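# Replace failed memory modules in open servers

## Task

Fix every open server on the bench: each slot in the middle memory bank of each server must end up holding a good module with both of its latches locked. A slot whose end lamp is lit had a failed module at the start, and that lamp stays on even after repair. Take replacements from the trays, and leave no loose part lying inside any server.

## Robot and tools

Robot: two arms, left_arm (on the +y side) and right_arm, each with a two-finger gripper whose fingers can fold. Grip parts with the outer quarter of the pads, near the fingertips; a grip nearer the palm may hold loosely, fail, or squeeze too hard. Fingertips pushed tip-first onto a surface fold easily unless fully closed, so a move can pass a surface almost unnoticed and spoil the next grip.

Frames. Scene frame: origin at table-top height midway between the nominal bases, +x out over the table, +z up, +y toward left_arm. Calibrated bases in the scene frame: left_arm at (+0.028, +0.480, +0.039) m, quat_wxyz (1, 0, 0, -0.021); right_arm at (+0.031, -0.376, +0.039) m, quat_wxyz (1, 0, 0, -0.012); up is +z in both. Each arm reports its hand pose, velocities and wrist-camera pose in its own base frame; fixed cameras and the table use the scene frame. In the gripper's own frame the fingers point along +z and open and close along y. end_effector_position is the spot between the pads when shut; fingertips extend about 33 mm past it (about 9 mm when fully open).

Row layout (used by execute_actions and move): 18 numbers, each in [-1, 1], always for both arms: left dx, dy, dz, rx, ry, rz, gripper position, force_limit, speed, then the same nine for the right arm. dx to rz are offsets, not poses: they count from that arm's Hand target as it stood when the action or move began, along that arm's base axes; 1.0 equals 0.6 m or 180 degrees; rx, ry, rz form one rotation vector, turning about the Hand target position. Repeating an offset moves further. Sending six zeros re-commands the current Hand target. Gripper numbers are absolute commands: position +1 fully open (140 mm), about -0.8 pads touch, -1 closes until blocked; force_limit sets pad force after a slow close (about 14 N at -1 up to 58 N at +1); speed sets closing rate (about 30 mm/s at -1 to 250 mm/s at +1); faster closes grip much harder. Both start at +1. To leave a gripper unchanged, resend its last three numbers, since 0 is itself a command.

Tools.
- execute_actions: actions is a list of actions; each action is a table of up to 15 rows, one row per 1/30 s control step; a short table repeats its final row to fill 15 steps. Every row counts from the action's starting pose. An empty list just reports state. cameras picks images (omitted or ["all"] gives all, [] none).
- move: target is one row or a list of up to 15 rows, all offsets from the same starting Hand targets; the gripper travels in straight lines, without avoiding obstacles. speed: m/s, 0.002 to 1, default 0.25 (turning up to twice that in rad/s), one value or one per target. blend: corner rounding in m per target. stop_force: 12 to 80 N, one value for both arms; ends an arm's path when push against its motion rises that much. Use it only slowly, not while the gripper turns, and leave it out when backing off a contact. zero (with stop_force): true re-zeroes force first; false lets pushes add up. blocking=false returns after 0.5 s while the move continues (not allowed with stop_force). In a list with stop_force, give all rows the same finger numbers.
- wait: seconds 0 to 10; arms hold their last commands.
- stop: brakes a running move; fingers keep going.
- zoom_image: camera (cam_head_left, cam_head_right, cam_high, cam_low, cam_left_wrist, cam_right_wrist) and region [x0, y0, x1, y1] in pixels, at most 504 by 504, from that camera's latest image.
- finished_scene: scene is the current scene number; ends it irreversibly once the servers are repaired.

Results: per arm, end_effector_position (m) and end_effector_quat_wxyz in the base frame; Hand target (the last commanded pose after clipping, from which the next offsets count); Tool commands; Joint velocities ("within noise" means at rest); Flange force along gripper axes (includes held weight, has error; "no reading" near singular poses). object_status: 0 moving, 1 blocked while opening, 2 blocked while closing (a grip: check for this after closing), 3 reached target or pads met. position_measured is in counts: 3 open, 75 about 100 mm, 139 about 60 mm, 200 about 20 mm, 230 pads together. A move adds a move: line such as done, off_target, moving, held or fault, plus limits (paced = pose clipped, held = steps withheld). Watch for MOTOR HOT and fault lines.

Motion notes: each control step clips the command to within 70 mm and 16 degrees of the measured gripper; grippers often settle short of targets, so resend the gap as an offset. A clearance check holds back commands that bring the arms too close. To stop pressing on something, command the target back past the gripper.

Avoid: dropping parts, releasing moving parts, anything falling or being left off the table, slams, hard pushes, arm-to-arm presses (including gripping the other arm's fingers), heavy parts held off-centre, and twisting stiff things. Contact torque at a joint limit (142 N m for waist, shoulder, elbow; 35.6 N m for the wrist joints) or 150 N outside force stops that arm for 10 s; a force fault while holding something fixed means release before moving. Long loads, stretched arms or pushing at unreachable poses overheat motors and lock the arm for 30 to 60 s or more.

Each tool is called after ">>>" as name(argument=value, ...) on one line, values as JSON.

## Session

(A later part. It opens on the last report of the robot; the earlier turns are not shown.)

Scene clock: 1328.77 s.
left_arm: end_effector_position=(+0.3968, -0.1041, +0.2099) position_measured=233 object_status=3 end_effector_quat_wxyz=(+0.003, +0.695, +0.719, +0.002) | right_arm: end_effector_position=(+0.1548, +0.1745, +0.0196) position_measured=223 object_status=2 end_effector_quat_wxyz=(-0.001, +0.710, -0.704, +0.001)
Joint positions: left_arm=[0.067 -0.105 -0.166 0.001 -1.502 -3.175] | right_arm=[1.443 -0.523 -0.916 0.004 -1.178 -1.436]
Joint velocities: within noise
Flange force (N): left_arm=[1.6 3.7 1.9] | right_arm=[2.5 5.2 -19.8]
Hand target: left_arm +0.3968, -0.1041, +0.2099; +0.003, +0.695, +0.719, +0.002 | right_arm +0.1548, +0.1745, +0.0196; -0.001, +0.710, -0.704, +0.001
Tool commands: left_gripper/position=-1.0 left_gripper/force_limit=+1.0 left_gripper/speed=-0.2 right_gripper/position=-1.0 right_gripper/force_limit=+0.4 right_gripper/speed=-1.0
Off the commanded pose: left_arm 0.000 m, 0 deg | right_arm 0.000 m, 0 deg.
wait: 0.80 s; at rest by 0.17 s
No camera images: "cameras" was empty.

>>> move(target=[[0,0,0,0,0,0,-1,1,-0.2,0,0,0.08,0,0,0,-1,0.4,-1],[0,0,0,0,0,0,-1,1,-0.2,0.02,0,0.39,0,0,0,-1,0.4,-1],[0,0,0,0,0,0,-1,1,-0.2,0.689,-0.055,0.39,0,0,0.0047,-1,0.4,-1]], cameras=["cam_low","cam_left_wrist"], speed=[0.05,0.2,0.25], blend=[0,0.03,0])

>>> zoom_image(camera="cam_low", region=[150, 100, 290, 240])

>>> zoom_image(camera="cam_left_wrist", region=[240, 60, 460, 280])

Scene clock: 1339.30 s.
left_arm: end_effector_position=(+0.3968, -0.1041, +0.2099) position_measured=233 object_status=3 end_effector_quat_wxyz=(+0.003, +0.695, +0.719, +0.002) | right_arm: end_effector_position=(+0.5681, +0.1415, +0.2536) position_measured=223 object_status=2 end_effector_quat_wxyz=(-0.001, +0.715, -0.699, +0.001)
Joint positions: left_arm=[0.067 -0.105 -0.166 0.001 -1.502 -3.175] | right_arm=[0.469 0.352 0.446 0.002 -1.661 -0.446]
Joint velocities: within noise
Flange force (N): left_arm=[1.6 3.9 1.9] | right_arm=[-3.0 -7.5 -0.6]
Hand target: left_arm +0.3968, -0.1041, +0.2099; +0.003, +0.695, +0.719, +0.002 | right_arm +0.5682, +0.1415, +0.2536; -0.001, +0.715, -0.699, +0.001
Off the commanded pose: left_arm 0.000 m, 0 deg | right_arm 0.000 m, 0 deg.
move: done
camera_calibration:
cam_left_wrist: T_world_to_cam=[[0.999957, 0.00570932, 0.00729472, -0.388309], [0.00272277, -0.933849, 0.357656, -0.170351], [0.00885414, -0.357621, -0.933825, 0.294537], [0, 0, 0, 1]] pos_world=[0.386149, -0.051533, 0.338805]
Images, in order (width x height): cam_low 672x504, cam_left_wrist 672x504.

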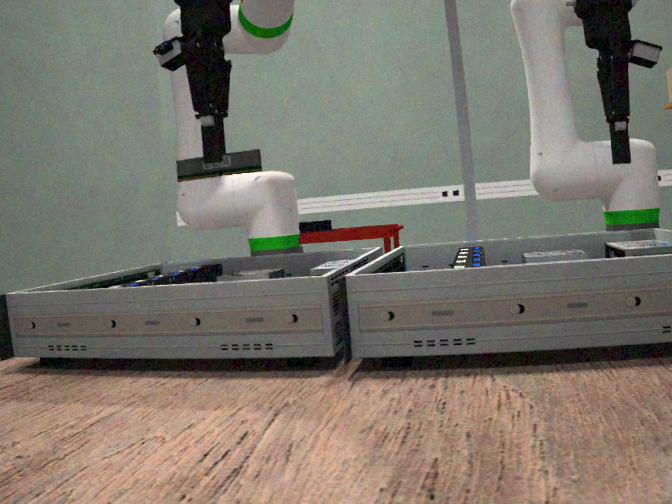

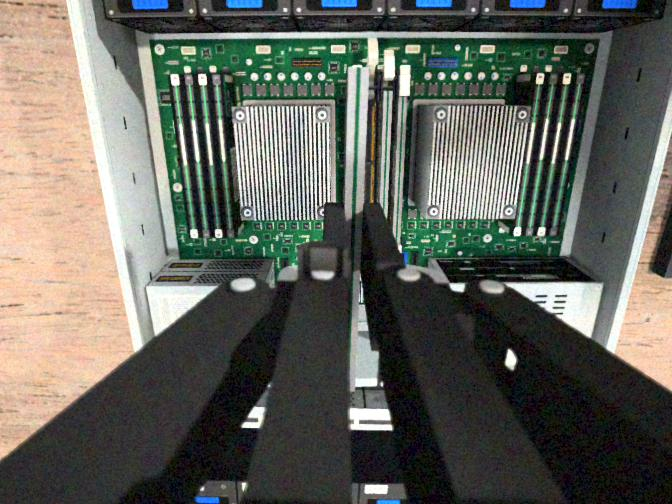

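Scaled by 3.600.

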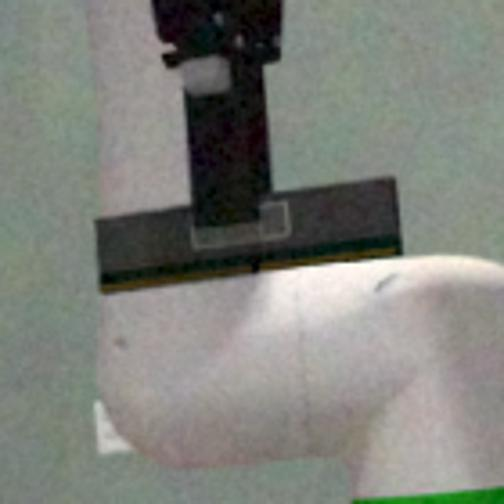

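Scaled by 2.291.

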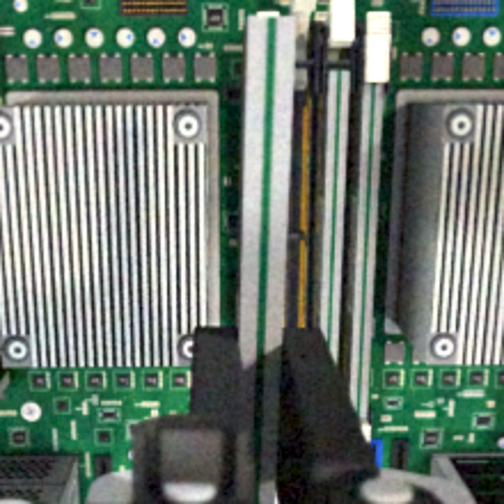

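>>> move(target=[[0,0,0,0,0,0,-1,1,-0.2,-0.02,0.008,0,0,0,0.5,-1,0.4,-1],[0,0,0,0,0,0,-1,1,-0.2,-0.04,0.016,0,0,0,1.0,-1,0.4,-1]], cameras=["cam_low"], speed=0.4)

>>> zoom_image(camera="cam_low", region=[150, 100, 290, 240])

Scene clock: 1362.37 s.
left_arm: end_effector_position=(+0.3968, -0.1041, +0.2099) position_measured=233 object_status=3 end_effector_quat_wxyz=(+0.003, +0.695, +0.719, +0.002) | right_arm: end_effector_position=(+0.5442, +0.1511, +0.2537) position_measured=223 object_status=2 end_effector_quat_wxyz=(-0.001, +0.699, +0.715, -0.001)
Joint positions: left_arm=[0.067 -0.105 -0.166 0.001 -1.502 -3.175] | right_arm=[0.502 0.302 0.381 -0.002 -1.653 2.663]
Joint velocities: within noise
Flange force (N): left_arm=[1.8 4.3 1.8] | right_arm=[3.3 8.3 -1.1]
Hand target: left_arm +0.3968, -0.1041, +0.2099; +0.003, +0.695, +0.719, +0.002 | right_arm +0.5442, +0.1511, +0.2536; -0.001, +0.699, +0.715, -0.001
Off the commanded pose: left_arm 0.000 m, 0 deg | right_arm 0.000 m, 0 deg.
move: done
Images, in order (width x height): cam_low 672x504.

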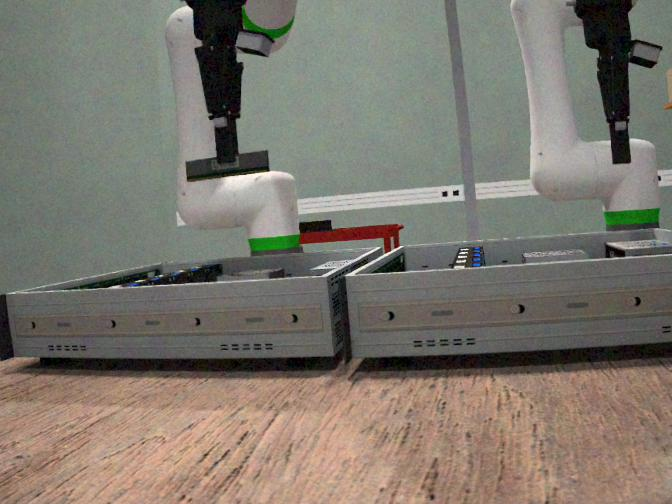

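Scaled by 3.600.

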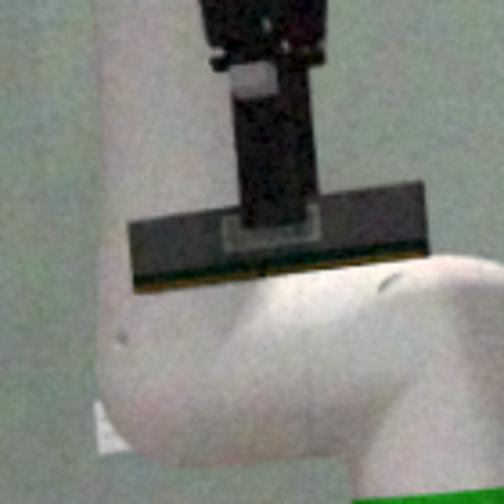

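>>> move(target=[0,0,0,0,0,0,-1,1,-0.2,0,0,-0.205,0,0,0,-1,0.4,-1], cameras=["cam_left_wrist"], speed=0.15)

>>> zoom_image(camera="cam_left_wrist", region=[240, 50, 440, 250])

>>> zoom_image(camera="cam_left_wrist", region=[270, 260, 450, 440])

Scene clock: 1372.20 s.
left_arm: end_effector_position=(+0.3968, -0.1041, +0.2099) position_measured=233 object_status=3 end_effector_quat_wxyz=(+0.003, +0.695, +0.719, +0.002) | right_arm: end_effector_position=(+0.5442, +0.1511, +0.1306) position_measured=223 object_status=2 end_effector_quat_wxyz=(-0.001, +0.699, +0.715, -0.001)
Joint positions: left_arm=[0.067 -0.105 -0.166 0.001 -1.502 -3.175] | right_arm=[0.502 0.322 0.119 -0.002 -1.371 2.663]
Joint velocities: within noise
Flange force (N): left_arm=[1.5 4.1 1.8] | right_arm=[3.3 8.2 1.0]
Hand target: left_arm +0.3968, -0.1041, +0.2099; +0.003, +0.695, +0.719, +0.002 | right_arm +0.5442, +0.1511, +0.1306; -0.001, +0.699, +0.715, -0.001
Off the commanded pose: left_arm 0.000 m, 0 deg | right_arm 0.000 m, 0 deg.
move: done
camera_calibration:
cam_left_wrist: T_world_to_cam=[[0.999957, 0.00570932, 0.00729472, -0.388309], [0.00272277, -0.933849, 0.357656, -0.170351], [0.00885414, -0.357621, -0.933825, 0.294537], [0, 0, 0, 1]] pos_world=[0.386149, -0.051533, 0.338805]
Images, in order (width x height): cam_left_wrist 672x504.

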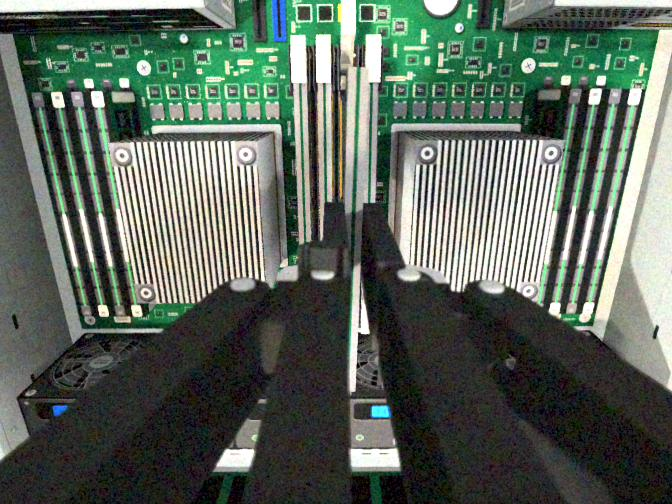

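Scaled by 2.520.

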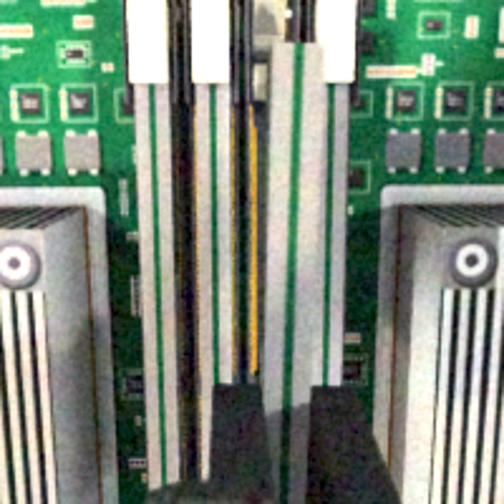

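Scaled by 2.800.

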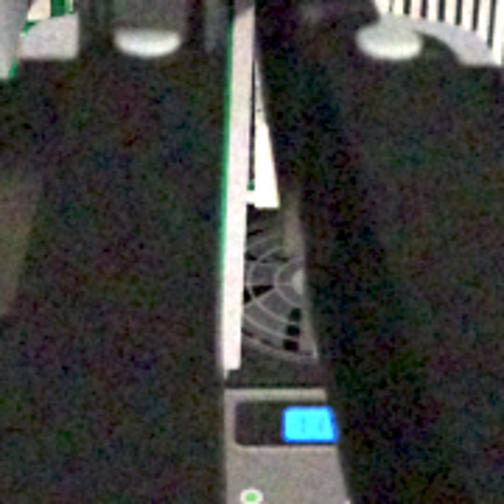

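>>> move(target=[0,0,0,0,0,0,-1,1,-0.2,-0.0018,0.0018,-0.068,0,0,0.003,-1,0.4,-1], cameras=["cam_left_wrist"], speed=0.05, stop_force=14)

>>> zoom_image(camera="cam_left_wrist", region=[270, 20, 440, 190])

>>> zoom_image(camera="cam_left_wrist", region=[290, 260, 440, 410])

Scene clock: 1399.40 s.
left_arm: end_effector_position=(+0.3968, -0.1041, +0.2099) position_measured=233 object_status=3 end_effector_quat_wxyz=(+0.003, +0.695, +0.719, +0.002) | right_arm: end_effector_position=(+0.5431, +0.1521, +0.0898) position_measured=223 object_status=2 end_effector_quat_wxyz=(-0.001, +0.696, +0.719, -0.001)
Joint positions: left_arm=[0.067 -0.105 -0.166 0.001 -1.502 -3.175] | right_arm=[0.505 0.345 0.051 -0.002 -1.28 2.67]
Joint velocities: within noise
Flange force (N): left_arm=[1.9 4.1 1.9] | right_arm=[2.8 6.2 2.5]
Hand target: left_arm +0.3968, -0.1041, +0.2099; +0.003, +0.695, +0.719, +0.002 | right_arm +0.5431, +0.1521, +0.0898; -0.001, +0.696, +0.719, -0.001
Off the commanded pose: left_arm 0.000 m, 0 deg | right_arm 0.000 m, 0 deg.
move: done
camera_calibration:
cam_left_wrist: T_world_to_cam=[[0.999957, 0.00570932, 0.00729472, -0.388309], [0.00272277, -0.933849, 0.357656, -0.170351], [0.00885414, -0.357621, -0.933825, 0.294537], [0, 0, 0, 1]] pos_world=[0.386149, -0.051533, 0.338805]
Images, in order (width x height): cam_left_wrist 672x504.

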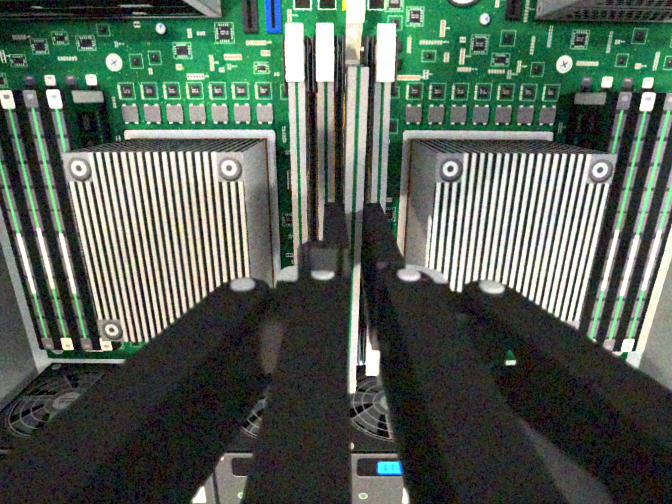

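Scaled by 2.965.

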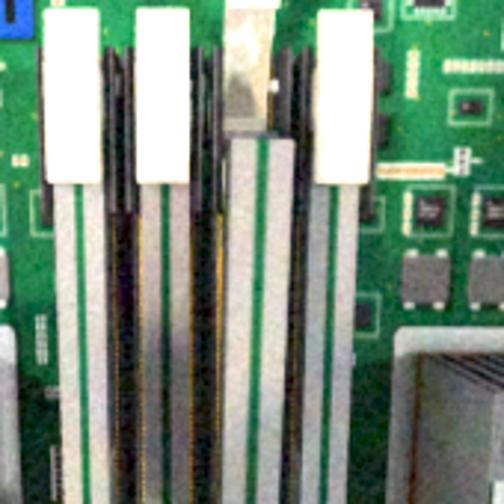

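Scaled by 3.360.

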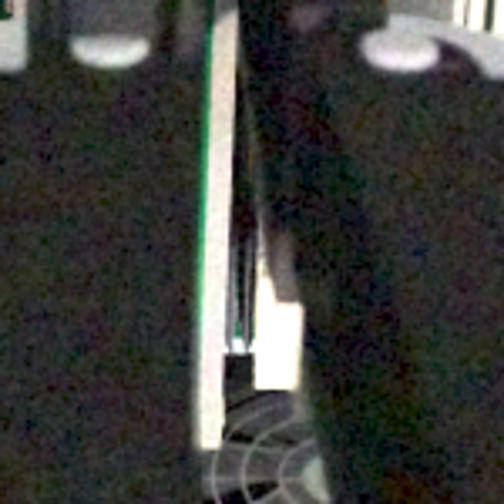

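>>> move(target=[0,0,0,0,0,0,-1,1,-0.2,0,0,-0.022,0,0,0,-1,0.4,-1], cameras=["cam_left_wrist"], speed=0.03, stop_force=14)

>>> zoom_image(camera="cam_left_wrist", region=[270, 20, 440, 190])

>>> zoom_image(camera="cam_left_wrist", region=[310, 300, 430, 420])

Scene clock: 1418.33 s.
left_arm: end_effector_position=(+0.3968, -0.1041, +0.2099) position_measured=233 object_status=3 end_effector_quat_wxyz=(+0.003, +0.695, +0.719, +0.002) | right_arm: end_effector_position=(+0.5431, +0.1521, +0.0766) position_measured=223 object_status=2 end_effector_quat_wxyz=(-0.001, +0.696, +0.719, -0.001)
Joint positions: left_arm=[0.067 -0.105 -0.166 0.001 -1.502 -3.175] | right_arm=[0.505 0.354 0.032 -0.002 -1.252 2.67]
Joint velocities: within noise
Flange force (N): left_arm=[1.6 3.6 2.0] | right_arm=[7.0 6.7 -10.3]
Hand target: left_arm +0.3968, -0.1041, +0.2099; +0.003, +0.695, +0.719, +0.002 | right_arm +0.5431, +0.1521, +0.0766; -0.001, +0.696, +0.719, -0.001
Off the commanded pose: left_arm 0.000 m, 0 deg | right_arm 0.000 m, 0 deg.
move: done
camera_calibration:
cam_left_wrist: T_world_to_cam=[[0.999957, 0.00570932, 0.00729472, -0.388309], [0.00272277, -0.933849, 0.357656, -0.170351], [0.00885414, -0.357621, -0.933825, 0.294537], [0, 0, 0, 1]] pos_world=[0.386149, -0.051533, 0.338805]
Images, in order (width x height): cam_left_wrist 672x504.

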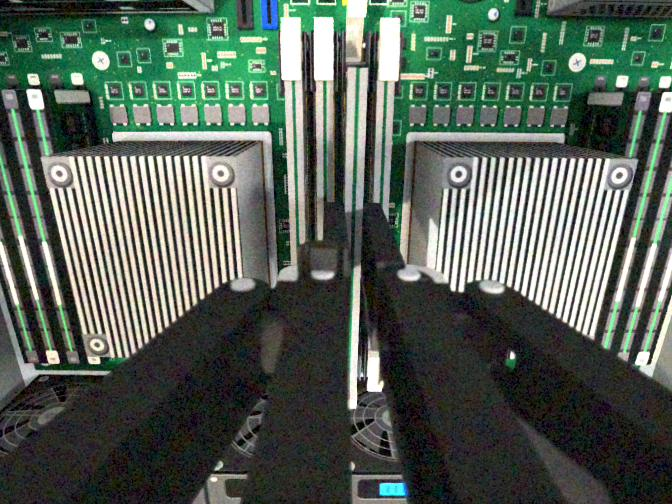

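Scaled by 2.965.

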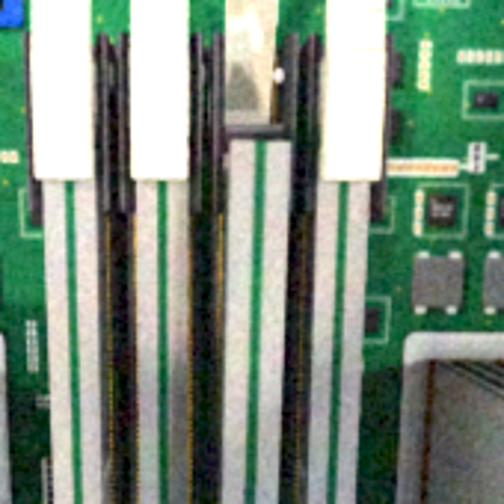

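Scaled by 4.200.

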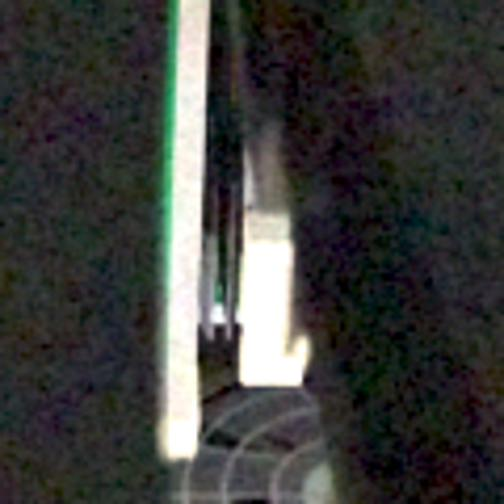

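>>> move(target=[0,0,0,0,0,0,-1,1,-0.2,-0.0005,0,-0.024,0,0,0,-1,0.4,-1], cameras=["cam_left_wrist"], speed=0.02, stop_force=18)

>>> zoom_image(camera="cam_left_wrist", region=[270, 20, 440, 190])

>>> zoom_image(camera="cam_left_wrist", region=[310, 310, 430, 430])

Scene clock: 1433.20 s.
left_arm: end_effector_position=(+0.3968, -0.1041, +0.2099) position_measured=233 object_status=3 end_effector_quat_wxyz=(+0.003, +0.695, +0.719, +0.002) | right_arm: end_effector_position=(+0.5430, +0.1521, +0.0627) position_measured=223 object_status=2 end_effector_quat_wxyz=(-0.001, +0.695, +0.719, -0.001)
Joint positions: left_arm=[0.067 -0.105 -0.166 0.001 -1.502 -3.175] | right_arm=[0.505 0.365 0.012 -0.002 -1.221 2.67]
Joint velocities: within noise
Flange force (N): left_arm=[1.4 4.4 2.4] | right_arm=[6.8 21.5 -43.5]
Hand target: left_arm +0.3968, -0.1041, +0.2099; +0.003, +0.695, +0.719, +0.002 | right_arm +0.5430, +0.1521, +0.0627; -0.001, +0.695, +0.719, -0.001 (not the last commanded pose)
Off the commanded pose: left_arm 0.000 m, 0 deg | right_arm 0.001 m, 0 deg.
move: contact (right_arm)
camera_calibration:
cam_left_wrist: T_world_to_cam=[[0.999957, 0.00570932, 0.00729472, -0.388309], [0.00272277, -0.933849, 0.357656, -0.170351], [0.00885414, -0.357621, -0.933825, 0.294537], [0, 0, 0, 1]] pos_world=[0.386149, -0.051533, 0.338805]
Images, in order (width x height): cam_left_wrist 672x504.

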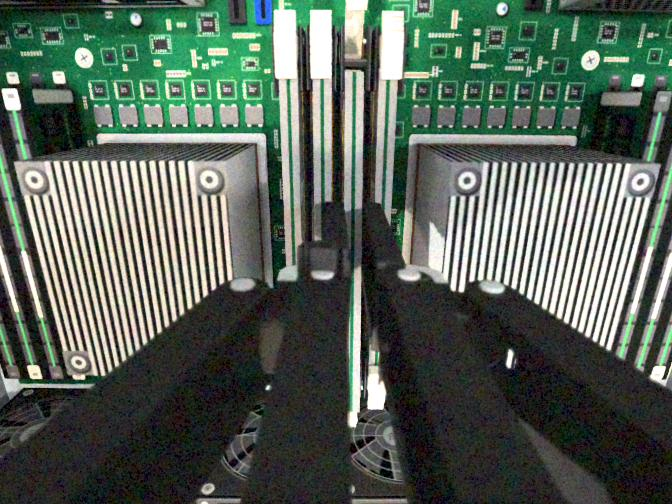

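Scaled by 2.965.

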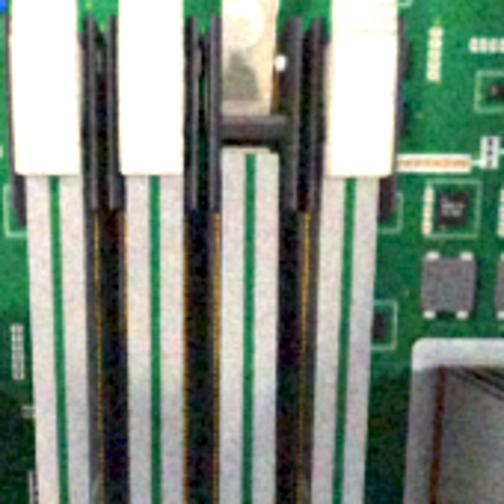

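Scaled by 4.200.

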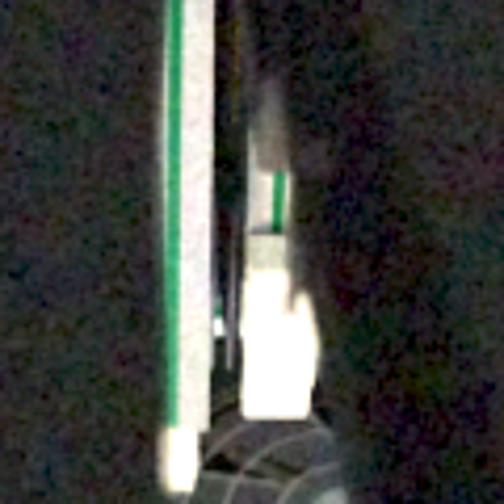

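>>> move(target=[[0,0,0,0,0,0,-1,1,-0.2,0,0,0.002,0,0,0,-0.58,0.3,-1],[0,0,0,0,0,0,-1,1,-0.2,0,0,0.002,0,0,0,-0.57,0.3,-1]], cameras=["cam_left_wrist"], speed=0.02)

>>> move(target=[[0,0,0,0,0,0,-1,1,-0.2,0,0,0.06,0,0,0,-0.56,0.3,-1]], cameras=["cam_left_wrist"], speed=0.1)

>>> zoom_image(camera="cam_left_wrist", region=[270, 20, 440, 190])

>>> zoom_image(camera="cam_left_wrist", region=[290, 240, 440, 390])

Scene clock: 1442.83 s.
left_arm: end_effector_position=(+0.3968, -0.1041, +0.2099) position_measured=233 object_status=3 end_effector_quat_wxyz=(+0.003, +0.695, +0.719, +0.002) | right_arm: end_effector_position=(+0.5430, +0.1521, +0.0639) position_measured=201 object_status=3 end_effector_quat_wxyz=(-0.001, +0.695, +0.719, -0.001)
Joint positions: left_arm=[0.067 -0.105 -0.166 0.001 -1.502 -3.175] | right_arm=[0.505 0.364 0.014 -0.002 -1.223 2.67]
Joint velocities: within noise
Flange force (N): left_arm=[1.7 3.7 2.1] | right_arm=[2.9 6.6 2.5]
Hand target: left_arm +0.3968, -0.1041, +0.2099; +0.003, +0.695, +0.719, +0.002 | right_arm +0.5430, +0.1521, +0.0639; -0.001, +0.695, +0.719, -0.001
Off the commanded pose: left_arm 0.000 m, 0 deg | right_arm 0.000 m, 0 deg.
move: done
camera_calibration:
cam_left_wrist: T_world_to_cam=[[0.999957, 0.00570932, 0.00729472, -0.388309], [0.00272277, -0.933849, 0.357656, -0.170351], [0.00885414, -0.357621, -0.933825, 0.294537], [0, 0, 0, 1]] pos_world=[0.386149, -0.051533, 0.338805]
Images, in order (width x height): cam_left_wrist 672x504.

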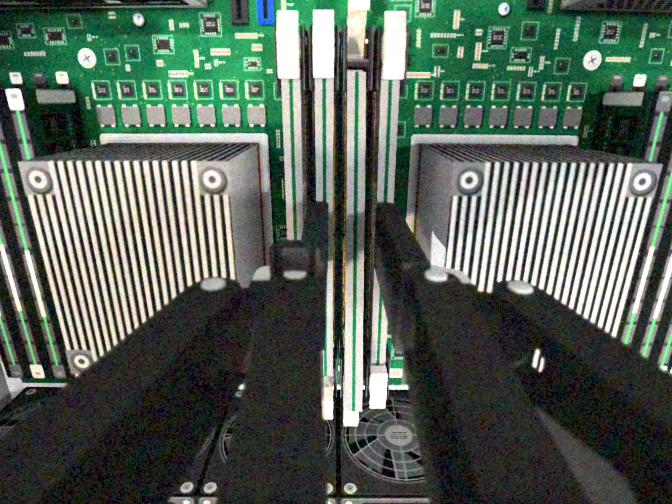

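Scene clock: 1443.60 s.
left_arm: end_effector_position=(+0.3968, -0.1041, +0.2099) position_measured=233 object_status=3 end_effector_quat_wxyz=(+0.003, +0.695, +0.719, +0.002) | right_arm: end_effector_position=(+0.5430, +0.1521, +0.0999) position_measured=200 object_status=3 end_effector_quat_wxyz=(-0.001, +0.695, +0.719, -0.001)
Joint positions: left_arm=[0.067 -0.105 -0.166 0.001 -1.502 -3.175] | right_arm=[0.505 0.337 0.065 -0.001 -1.302 2.67]
Joint velocities: within noise
Flange force (N): left_arm=[1.6 4.0 1.6] | right_arm=[2.7 6.0 2.0]
Hand target: left_arm +0.3968, -0.1041, +0.2099; +0.003, +0.695, +0.719, +0.002 | right_arm +0.5430, +0.1521, +0.0999; -0.001, +0.695, +0.719, -0.001
Off the commanded pose: left_arm 0.000 m, 0 deg | right_arm 0.000 m, 0 deg.
move: done
camera_calibration:
cam_left_wrist: T_world_to_cam=[[0.999957, 0.00570932, 0.00729472, -0.388309], [0.00272277, -0.933849, 0.357656, -0.170351], [0.00885414, -0.357621, -0.933825, 0.294537], [0, 0, 0, 1]] pos_world=[0.386149, -0.051533, 0.338805]
Images, in order (width x height): cam_left_wrist 672x504.

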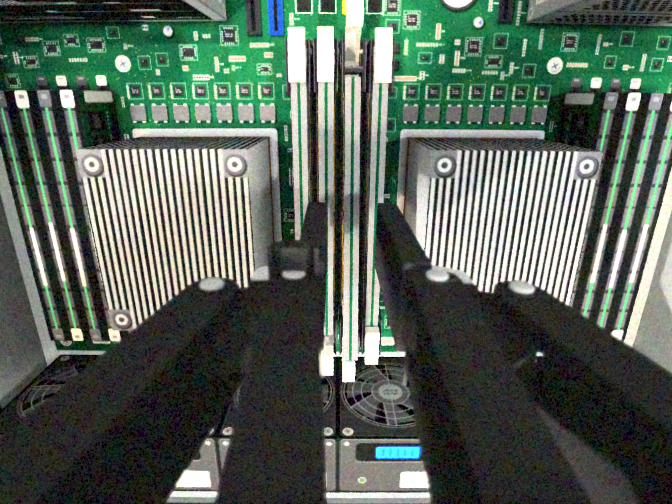

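Scaled by 2.965.

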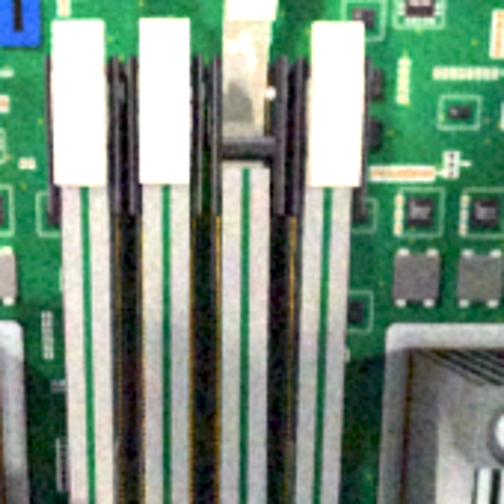

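Scaled by 3.360.

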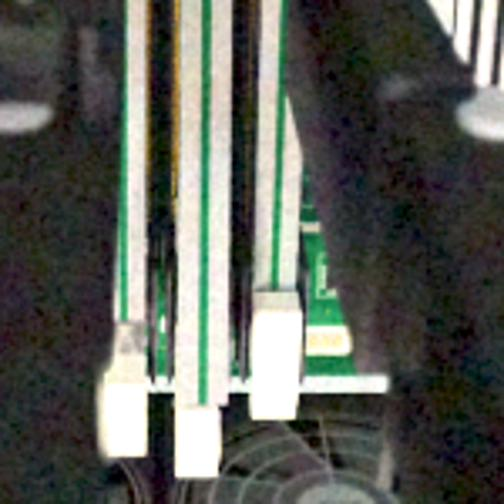

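>>> move(target=[[0,0,0,0,0,0,-1,1,-0.2,0,-0.15,0.12,0,0,0,-0.56,0.3,-1]], cameras=["cam_left_wrist"])

>>> zoom_image(camera="cam_left_wrist", region=[280, 40, 440, 200])

>>> zoom_image(camera="cam_left_wrist", region=[280, 140, 440, 300])

Scene clock: 1464.00 s.
left_arm: end_effector_position=(+0.3968, -0.1041, +0.2099) position_measured=233 object_status=3 end_effector_quat_wxyz=(+0.003, +0.695, +0.719, +0.002) | right_arm: end_effector_position=(+0.5429, +0.0622, +0.1721) position_measured=200 object_status=3 end_effector_quat_wxyz=(-0.001, +0.695, +0.719, -0.001)
Joint positions: left_arm=[0.067 -0.105 -0.166 0.001 -1.502 -3.175] | right_arm=[0.353 0.259 0.137 -0.001 -1.451 2.821]
Joint velocities: within noise
Flange force (N): left_arm=[1.7 3.8 1.8] | right_arm=[1.9 7.1 0.6]
Hand target: left_arm +0.3968, -0.1041, +0.2099; +0.003, +0.695, +0.719, +0.002 | right_arm +0.5430, +0.0621, +0.1719; -0.001, +0.695, +0.719, -0.001
Off the commanded pose: left_arm 0.000 m, 0 deg | right_arm 0.000 m, 0 deg.
move: done
camera_calibration:
cam_left_wrist: T_world_to_cam=[[0.999957, 0.00570932, 0.00729472, -0.388309], [0.00272277, -0.933849, 0.357656, -0.170351], [0.00885414, -0.357621, -0.933825, 0.294537], [0, 0, 0, 1]] pos_world=[0.386149, -0.051533, 0.338805]
Images, in order (width x height): cam_left_wrist 672x504.

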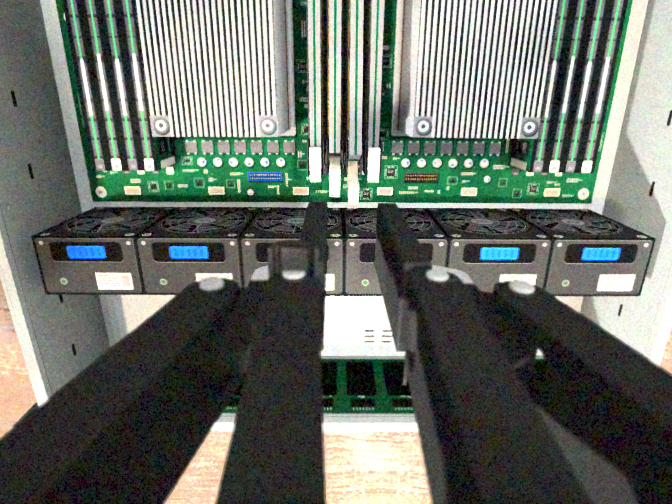

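Scaled by 3.150.

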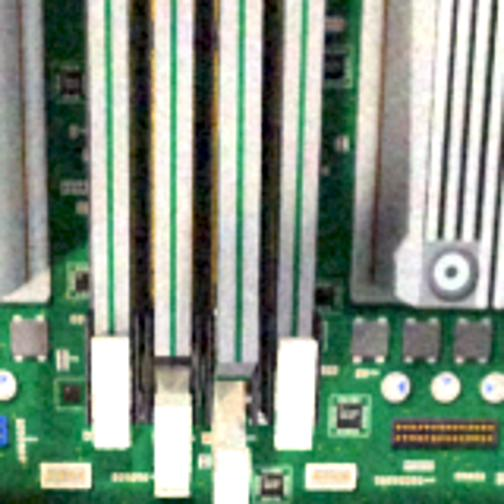

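Scaled by 3.150.

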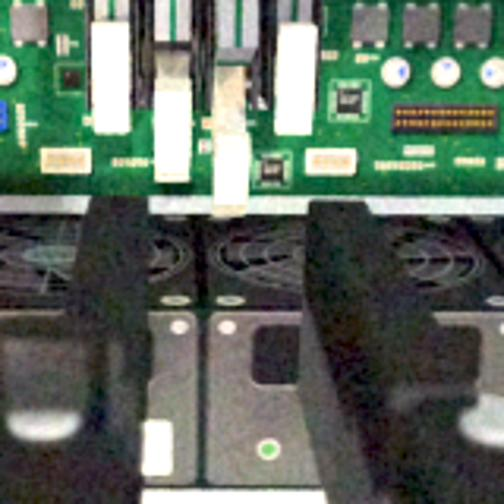

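>>> move(target=[[0,0,0,0,0,0,-1,1,-0.2,0,0,0.0,0,0,0,-1,1,0],[0,0,0,0,0,0,-1,1,-0.2,0,0.143,0,0,0,0,-1,1,0],[0,0,0,0,0,0,-1,1,-0.2,0,0.143,-0.11,0,0,0,-1,1,0]], cameras=[], speed=0.12)

>>> move(target=[[0,0,0,0,0,0,-1,1,-0.2,0,0,-0.1,0,0,0,-1,1,0]], cameras=["cam_left_wrist"], speed=0.015, stop_force=45)

>>> zoom_image(camera="cam_left_wrist", region=[270, 20, 440, 190])

Scene clock: 1476.20 s.
left_arm: end_effector_position=(+0.3968, -0.1041, +0.2099) position_measured=233 object_status=3 end_effector_quat_wxyz=(+0.003, +0.695, +0.719, +0.002) | right_arm: end_effector_position=(+0.5429, +0.1480, +0.1060) position_measured=233 object_status=3 end_effector_quat_wxyz=(-0.001, +0.695, +0.719, -0.001)
Joint positions: left_arm=[0.067 -0.105 -0.166 0.001 -1.502 -3.175] | right_arm=[0.498 0.33 0.071 -0.002 -1.314 2.677]
Joint velocities: within noise
Flange force (N): left_arm=[1.6 4.1 1.8] | right_arm=[3.0 6.7 1.8]
Hand target: left_arm +0.3968, -0.1041, +0.2099; +0.003, +0.695, +0.719, +0.002 | right_arm +0.5430, +0.1479, +0.1059; -0.001, +0.695, +0.719, -0.001
Off the commanded pose: left_arm 0.000 m, 0 deg | right_arm 0.000 m, 0 deg.
move: done
No camera images: "cameras" was empty.

Scene clock: 1478.97 s.
left_arm: end_effector_position=(+0.3968, -0.1041, +0.2099) position_measured=233 object_status=3 end_effector_quat_wxyz=(+0.003, +0.695, +0.719, +0.002) | right_arm: end_effector_position=(+0.5432, +0.1480, +0.0773) position_measured=233 object_status=3 end_effector_quat_wxyz=(-0.001, +0.695, +0.719, -0.001)
Joint positions: left_arm=[0.067 -0.105 -0.166 0.001 -1.502 -3.175] | right_arm=[0.498 0.35 0.028 -0.001 -1.25 2.677]
Joint velocities: within noise
Flange force (N): left_arm=[1.7 3.7 2.1] | right_arm=[4.5 -6.9 -66.2]
Hand target: left_arm +0.3968, -0.1041, +0.2099; +0.003, +0.695, +0.719, +0.002 | right_arm +0.5432, +0.1480, +0.0773; -0.001, +0.695, +0.719, -0.001 (not the last commanded pose)
Off the commanded pose: left_arm 0.000 m, 0 deg | right_arm 0.031 m, 0 deg.
move: contact (right_arm)
camera_calibration:
cam_left_wrist: T_world_to_cam=[[0.999957, 0.00570932, 0.00729472, -0.388309], [0.00272277, -0.933849, 0.357656, -0.170351], [0.00885414, -0.357621, -0.933825, 0.294537], [0, 0, 0, 1]] pos_world=[0.386149, -0.051533, 0.338805]
Images, in order (width x height): cam_left_wrist 672x504.

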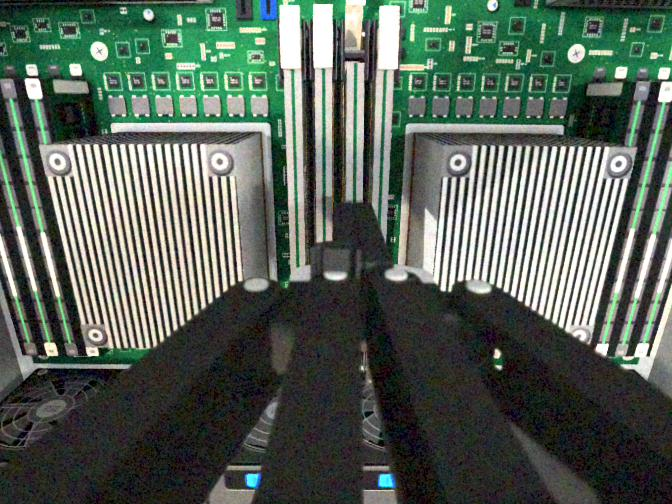

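Scaled by 2.965.

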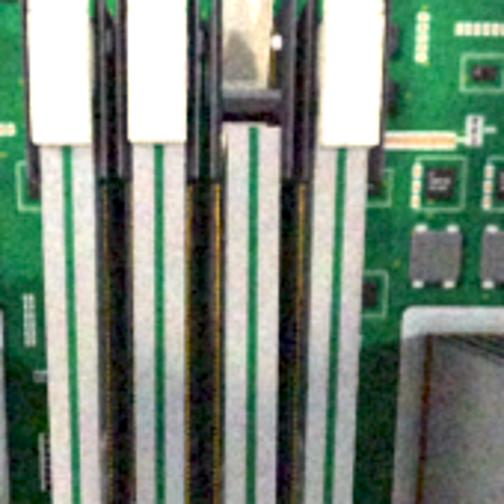

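>>> move(target=[[0,0,0,0,0,0,-1,1,-0.2,0,0,0.02,0,0,0,-1,1,0],[0,0,0,0,0,0,-1,1,-0.2,0,0,0.02,0,0,0,-0.56,0.4,0]], cameras=[], speed=0.05)

>>> move(target=[0,0,0,0,0,0,-1,1,-0.2,-0.0005,0,-0.032,0,0,0,-0.56,0.4,0], cameras=[], speed=0.03, stop_force=14)

>>> move(target=[0,0,0,0,0,0,-1,1,-0.2,0,0,0,0,0,0,-1,0,-1], cameras=[])

>>> wait(seconds=1, cameras=["cam_left_wrist"])

Scene clock: 1493.13 s.
left_arm: end_effector_position=(+0.3968, -0.1041, +0.2099) position_measured=233 object_status=3 end_effector_quat_wxyz=(+0.003, +0.695, +0.719, +0.002) | right_arm: end_effector_position=(+0.5432, +0.1479, +0.0893) position_measured=200 object_status=0 end_effector_quat_wxyz=(-0.001, +0.695, +0.719, -0.001)
Joint positions: left_arm=[0.067 -0.105 -0.166 0.001 -1.502 -3.175] | right_arm=[0.498 0.341 0.046 -0.001 -1.277 2.677]
Joint velocities: within noise
Flange force (N): left_arm=[1.5 3.4 1.8] | right_arm=[2.7 6.1 2.1]
Hand target: left_arm +0.3968, -0.1041, +0.2099; +0.003, +0.695, +0.719, +0.002 | right_arm +0.5432, +0.1480, +0.0893; -0.001, +0.695, +0.719, -0.001
Off the commanded pose: left_arm 0.000 m, 0 deg | right_arm 0.000 m, 0 deg.
move: done
No camera images: "cameras" was empty.

Scene clock: 1494.47 s.
left_arm: end_effector_position=(+0.3968, -0.1041, +0.2099) position_measured=233 object_status=3 end_effector_quat_wxyz=(+0.003, +0.695, +0.719, +0.002) | right_arm: end_effector_position=(+0.5429, +0.1480, +0.0701) position_measured=200 object_status=3 end_effector_quat_wxyz=(-0.001, +0.695, +0.719, -0.001)
Joint positions: left_arm=[0.067 -0.105 -0.166 0.001 -1.502 -3.175] | right_arm=[0.498 0.355 0.017 -0.001 -1.234 2.677]
Joint velocities: within noise
Flange force (N): left_arm=[1.8 3.6 2.0] | right_arm=[2.7 6.3 2.6]
Hand target: left_arm +0.3968, -0.1041, +0.2099; +0.003, +0.695, +0.719, +0.002 | right_arm +0.5429, +0.1480, +0.0701; -0.001, +0.695, +0.719, -0.001
Off the commanded pose: left_arm 0.000 m, 0 deg | right_arm 0.000 m, 0 deg.
move: done
No camera images: "cameras" was empty.

Scene clock: 1495.40 s.
left_arm: end_effector_position=(+0.3968, -0.1041, +0.2099) position_measured=233 object_status=3 end_effector_quat_wxyz=(+0.003, +0.695, +0.719, +0.002) | right_arm: end_effector_position=(+0.5430, +0.1480, +0.0701) position_measured=222 object_status=0 end_effector_quat_wxyz=(-0.001, +0.695, +0.719, -0.001)
Joint positions: left_arm=[0.067 -0.105 -0.166 0.001 -1.502 -3.175] | right_arm=[0.498 0.355 0.017 -0.001 -1.234 2.677]
Joint velocities: within noise
Flange force (N): left_arm=[1.7 4.5 1.6] | right_arm=[2.0 31.2 3.8]
Hand target: left_arm +0.3968, -0.1041, +0.2099; +0.003, +0.695, +0.719, +0.002 | right_arm +0.5429, +0.1480, +0.0701; -0.001, +0.695, +0.719, -0.001
Off the commanded pose: left_arm 0.000 m, 0 deg | right_arm 0.000 m, 0 deg.
move: done
No camera images: "cameras" was empty.

Scene clock: 1496.40 s.
left_arm: end_effector_position=(+0.3968, -0.1041, +0.2099) position_measured=233 object_status=3 end_effector_quat_wxyz=(+0.003, +0.695, +0.719, +0.002) | right_arm: end_effector_position=(+0.5429, +0.1480, +0.0701) position_measured=222 object_status=2 end_effector_quat_wxyz=(-0.001, +0.695, +0.719, -0.001)
Joint positions: left_arm=[0.067 -0.105 -0.166 0.001 -1.502 -3.175] | right_arm=[0.498 0.355 0.017 -0.001 -1.234 2.677]
Joint velocities: within noise
Flange force (N): left_arm=[1.4 3.8 2.1] | right_arm=[2.8 33.1 4.4]
Hand target: left_arm +0.3968, -0.1041, +0.2099; +0.003, +0.695, +0.719, +0.002 | right_arm +0.5429, +0.1480, +0.0701; -0.001, +0.695, +0.719, -0.001
Tool commands: left_gripper/position=-1.0 left_gripper/force_limit=+1.0 left_gripper/speed=-0.2 right_gripper/position=-1.0 right_gripper/force_limit=+0.0 right_gripper/speed=-1.0
Off the commanded pose: left_arm 0.000 m, 0 deg | right_arm 0.000 m, 0 deg.
wait: 1.00 s; at rest by 0.17 s
camera_calibration:
cam_left_wrist: T_world_to_cam=[[0.999957, 0.00570932, 0.00729472, -0.388309], [0.00272277, -0.933849, 0.357656, -0.170351], [0.00885414, -0.357621, -0.933825, 0.294537], [0, 0, 0, 1]] pos_world=[0.386149, -0.051533, 0.338805]
Images, in order (width x height): cam_left_wrist 672x504.

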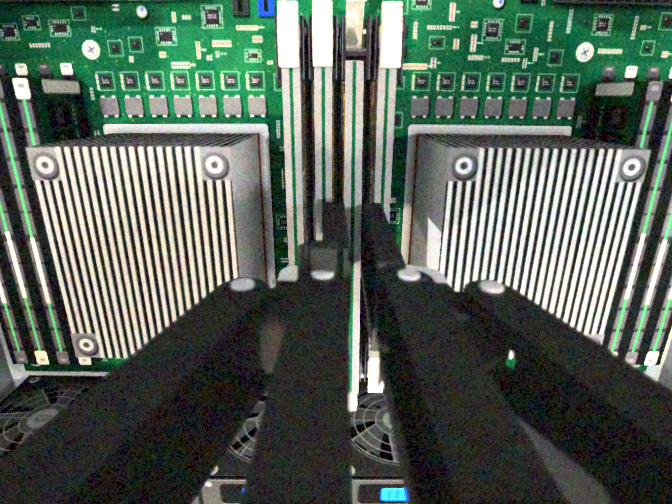

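>>> move(target=[0,0,0,0,0,0,-1,1,-0.2,0.0018,0,0.002,0,0,0,-1,0,-1], cameras=[], speed=0.02)

>>> move(target=[0,0,0,0,0,0,-1,1,-0.2,0,0,0.025,0,0,0,-1,0,-1], cameras=["cam_left_wrist"], speed=0.03)

>>> zoom_image(camera="cam_left_wrist", region=[290, 290, 440, 440])

>>> zoom_image(camera="cam_left_wrist", region=[270, 0, 440, 170])

Scene clock: 1505.90 s.
left_arm: end_effector_position=(+0.3968, -0.1041, +0.2099) position_measured=233 object_status=3 end_effector_quat_wxyz=(+0.003, +0.695, +0.719, +0.002) | right_arm: end_effector_position=(+0.5440, +0.1480, +0.0713) position_measured=222 object_status=2 end_effector_quat_wxyz=(-0.001, +0.695, +0.719, -0.001)
Joint positions: left_arm=[0.067 -0.105 -0.166 0.001 -1.502 -3.175] | right_arm=[0.497 0.357 0.022 -0.001 -1.238 2.677]
Joint velocities: within noise
Flange force (N): left_arm=[1.7 3.6 2.3] | right_arm=[8.0 8.7 8.8]
Hand target: left_arm +0.3968, -0.1041, +0.2099; +0.003, +0.695, +0.719, +0.002 | right_arm +0.5440, +0.1480, +0.0713; -0.001, +0.695, +0.719, -0.001
Off the commanded pose: left_arm 0.000 m, 0 deg | right_arm 0.000 m, 0 deg.
move: done
No camera images: "cameras" was empty.

Scene clock: 1506.67 s.
left_arm: end_effector_position=(+0.3968, -0.1041, +0.2099) position_measured=233 object_status=3 end_effector_quat_wxyz=(+0.003, +0.695, +0.719, +0.002) | right_arm: end_effector_position=(+0.5440, +0.1479, +0.0863) position_measured=222 object_status=2 end_effector_quat_wxyz=(-0.001, +0.695, +0.719, -0.001)
Joint positions: left_arm=[0.067 -0.105 -0.166 0.001 -1.502 -3.175] | right_arm=[0.497 0.345 0.043 -0.001 -1.271 2.677]
Joint velocities: within noise
Flange force (N): left_arm=[1.6 3.9 2.3] | right_arm=[3.0 4.2 3.1]
Hand target: left_arm +0.3968, -0.1041, +0.2099; +0.003, +0.695, +0.719, +0.002 | right_arm +0.5440, +0.1480, +0.0863; -0.001, +0.695, +0.719, -0.001
Off the commanded pose: left_arm 0.000 m, 0 deg | right_arm 0.000 m, 0 deg.
move: done
camera_calibration:
cam_left_wrist: T_world_to_cam=[[0.999957, 0.00570932, 0.00729472, -0.388309], [0.00272277, -0.933849, 0.357656, -0.170351], [0.00885414, -0.357621, -0.933825, 0.294537], [0, 0, 0, 1]] pos_world=[0.386149, -0.051533, 0.338805]
Images, in order (width x height): cam_left_wrist 672x504.

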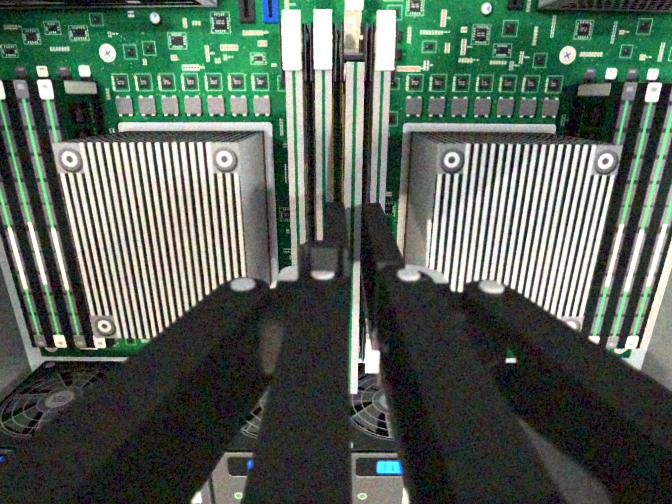

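Scaled by 3.360.

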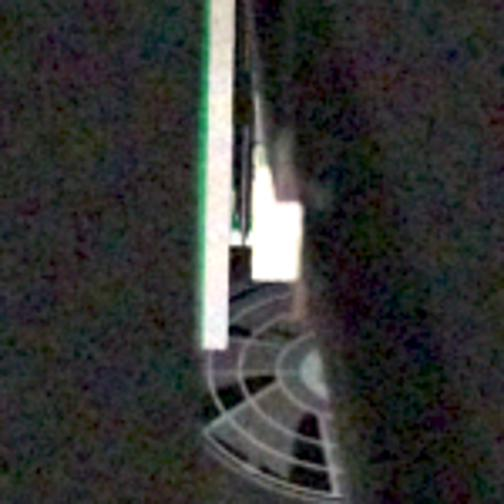

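Scaled by 2.965.

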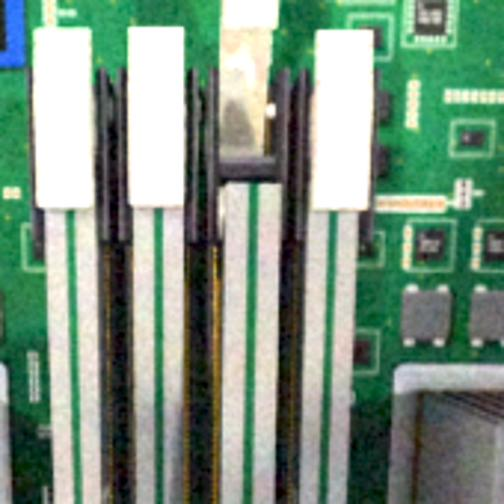

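>>> move(target=[[0,0,0,0,0,0,-1,1,-0.2,0,0.004,0.006,0,0,0,-1,0,-1]], cameras=[], speed=0.02)

>>> move(target=[0,0,0,0,0,0,-1,1,-0.2,0,0,-0.05,0,0,0,-1,0,-1], cameras=["cam_left_wrist"], speed=0.015, stop_force=16)

>>> zoom_image(camera="cam_left_wrist", region=[310, 310, 430, 430])

>>> zoom_image(camera="cam_left_wrist", region=[270, 0, 440, 170])

Scene clock: 1524.50 s.
left_arm: end_effector_position=(+0.3968, -0.1041, +0.2099) position_measured=233 object_status=3 end_effector_quat_wxyz=(+0.003, +0.695, +0.719, +0.002) | right_arm: end_effector_position=(+0.5440, +0.1504, +0.0899) position_measured=222 object_status=2 end_effector_quat_wxyz=(-0.001, +0.695, +0.719, -0.001)
Joint positions: left_arm=[0.067 -0.105 -0.166 0.001 -1.502 -3.175] | right_arm=[0.501 0.344 0.051 -0.001 -1.279 2.674]
Joint velocities: within noise
Flange force (N): left_arm=[1.7 3.7 1.9] | right_arm=[2.3 3.1 3.3]
Hand target: left_arm +0.3968, -0.1041, +0.2099; +0.003, +0.695, +0.719, +0.002 | right_arm +0.5440, +0.1504, +0.0899; -0.001, +0.695, +0.719, -0.001
Off the commanded pose: left_arm 0.000 m, 0 deg | right_arm 0.000 m, 0 deg.
move: done
No camera images: "cameras" was empty.

Scene clock: 1526.60 s.
left_arm: end_effector_position=(+0.3968, -0.1041, +0.2099) position_measured=233 object_status=3 end_effector_quat_wxyz=(+0.003, +0.695, +0.719, +0.002) | right_arm: end_effector_position=(+0.5441, +0.1502, +0.0708) position_measured=222 object_status=2 end_effector_quat_wxyz=(-0.001, +0.695, +0.719, -0.001)
Joint positions: left_arm=[0.067 -0.105 -0.166 0.001 -1.502 -3.175] | right_arm=[0.501 0.359 0.023 -0.001 -1.237 2.674]
Joint velocities: within noise
Flange force (N): left_arm=[1.5 4.5 1.8] | right_arm=[-18.5 2.8 -19.1]
Hand target: left_arm +0.3968, -0.1041, +0.2099; +0.003, +0.695, +0.719, +0.002 | right_arm +0.5441, +0.1503, +0.0708; -0.001, +0.695, +0.719, -0.001 (not the last commanded pose)
Off the commanded pose: left_arm 0.000 m, 0 deg | right_arm 0.011 m, 0 deg.
move: contact (right_arm)
camera_calibration:
cam_left_wrist: T_world_to_cam=[[0.999957, 0.00570932, 0.00729472, -0.388309], [0.00272277, -0.933849, 0.357656, -0.170351], [0.00885414, -0.357621, -0.933825, 0.294537], [0, 0, 0, 1]] pos_world=[0.386149, -0.051533, 0.338805]
Images, in order (width x height): cam_left_wrist 672x504.

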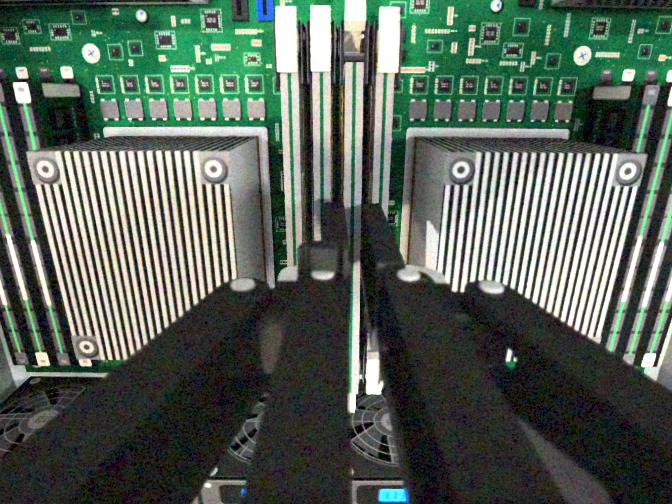

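Scaled by 4.200.

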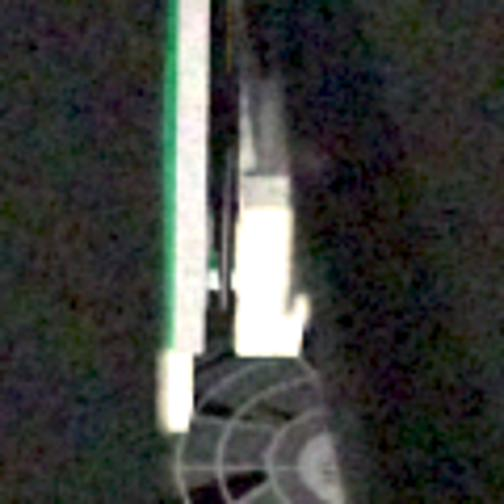

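Scaled by 2.965.

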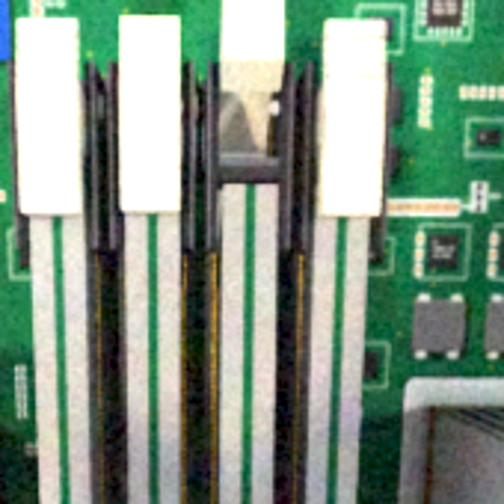

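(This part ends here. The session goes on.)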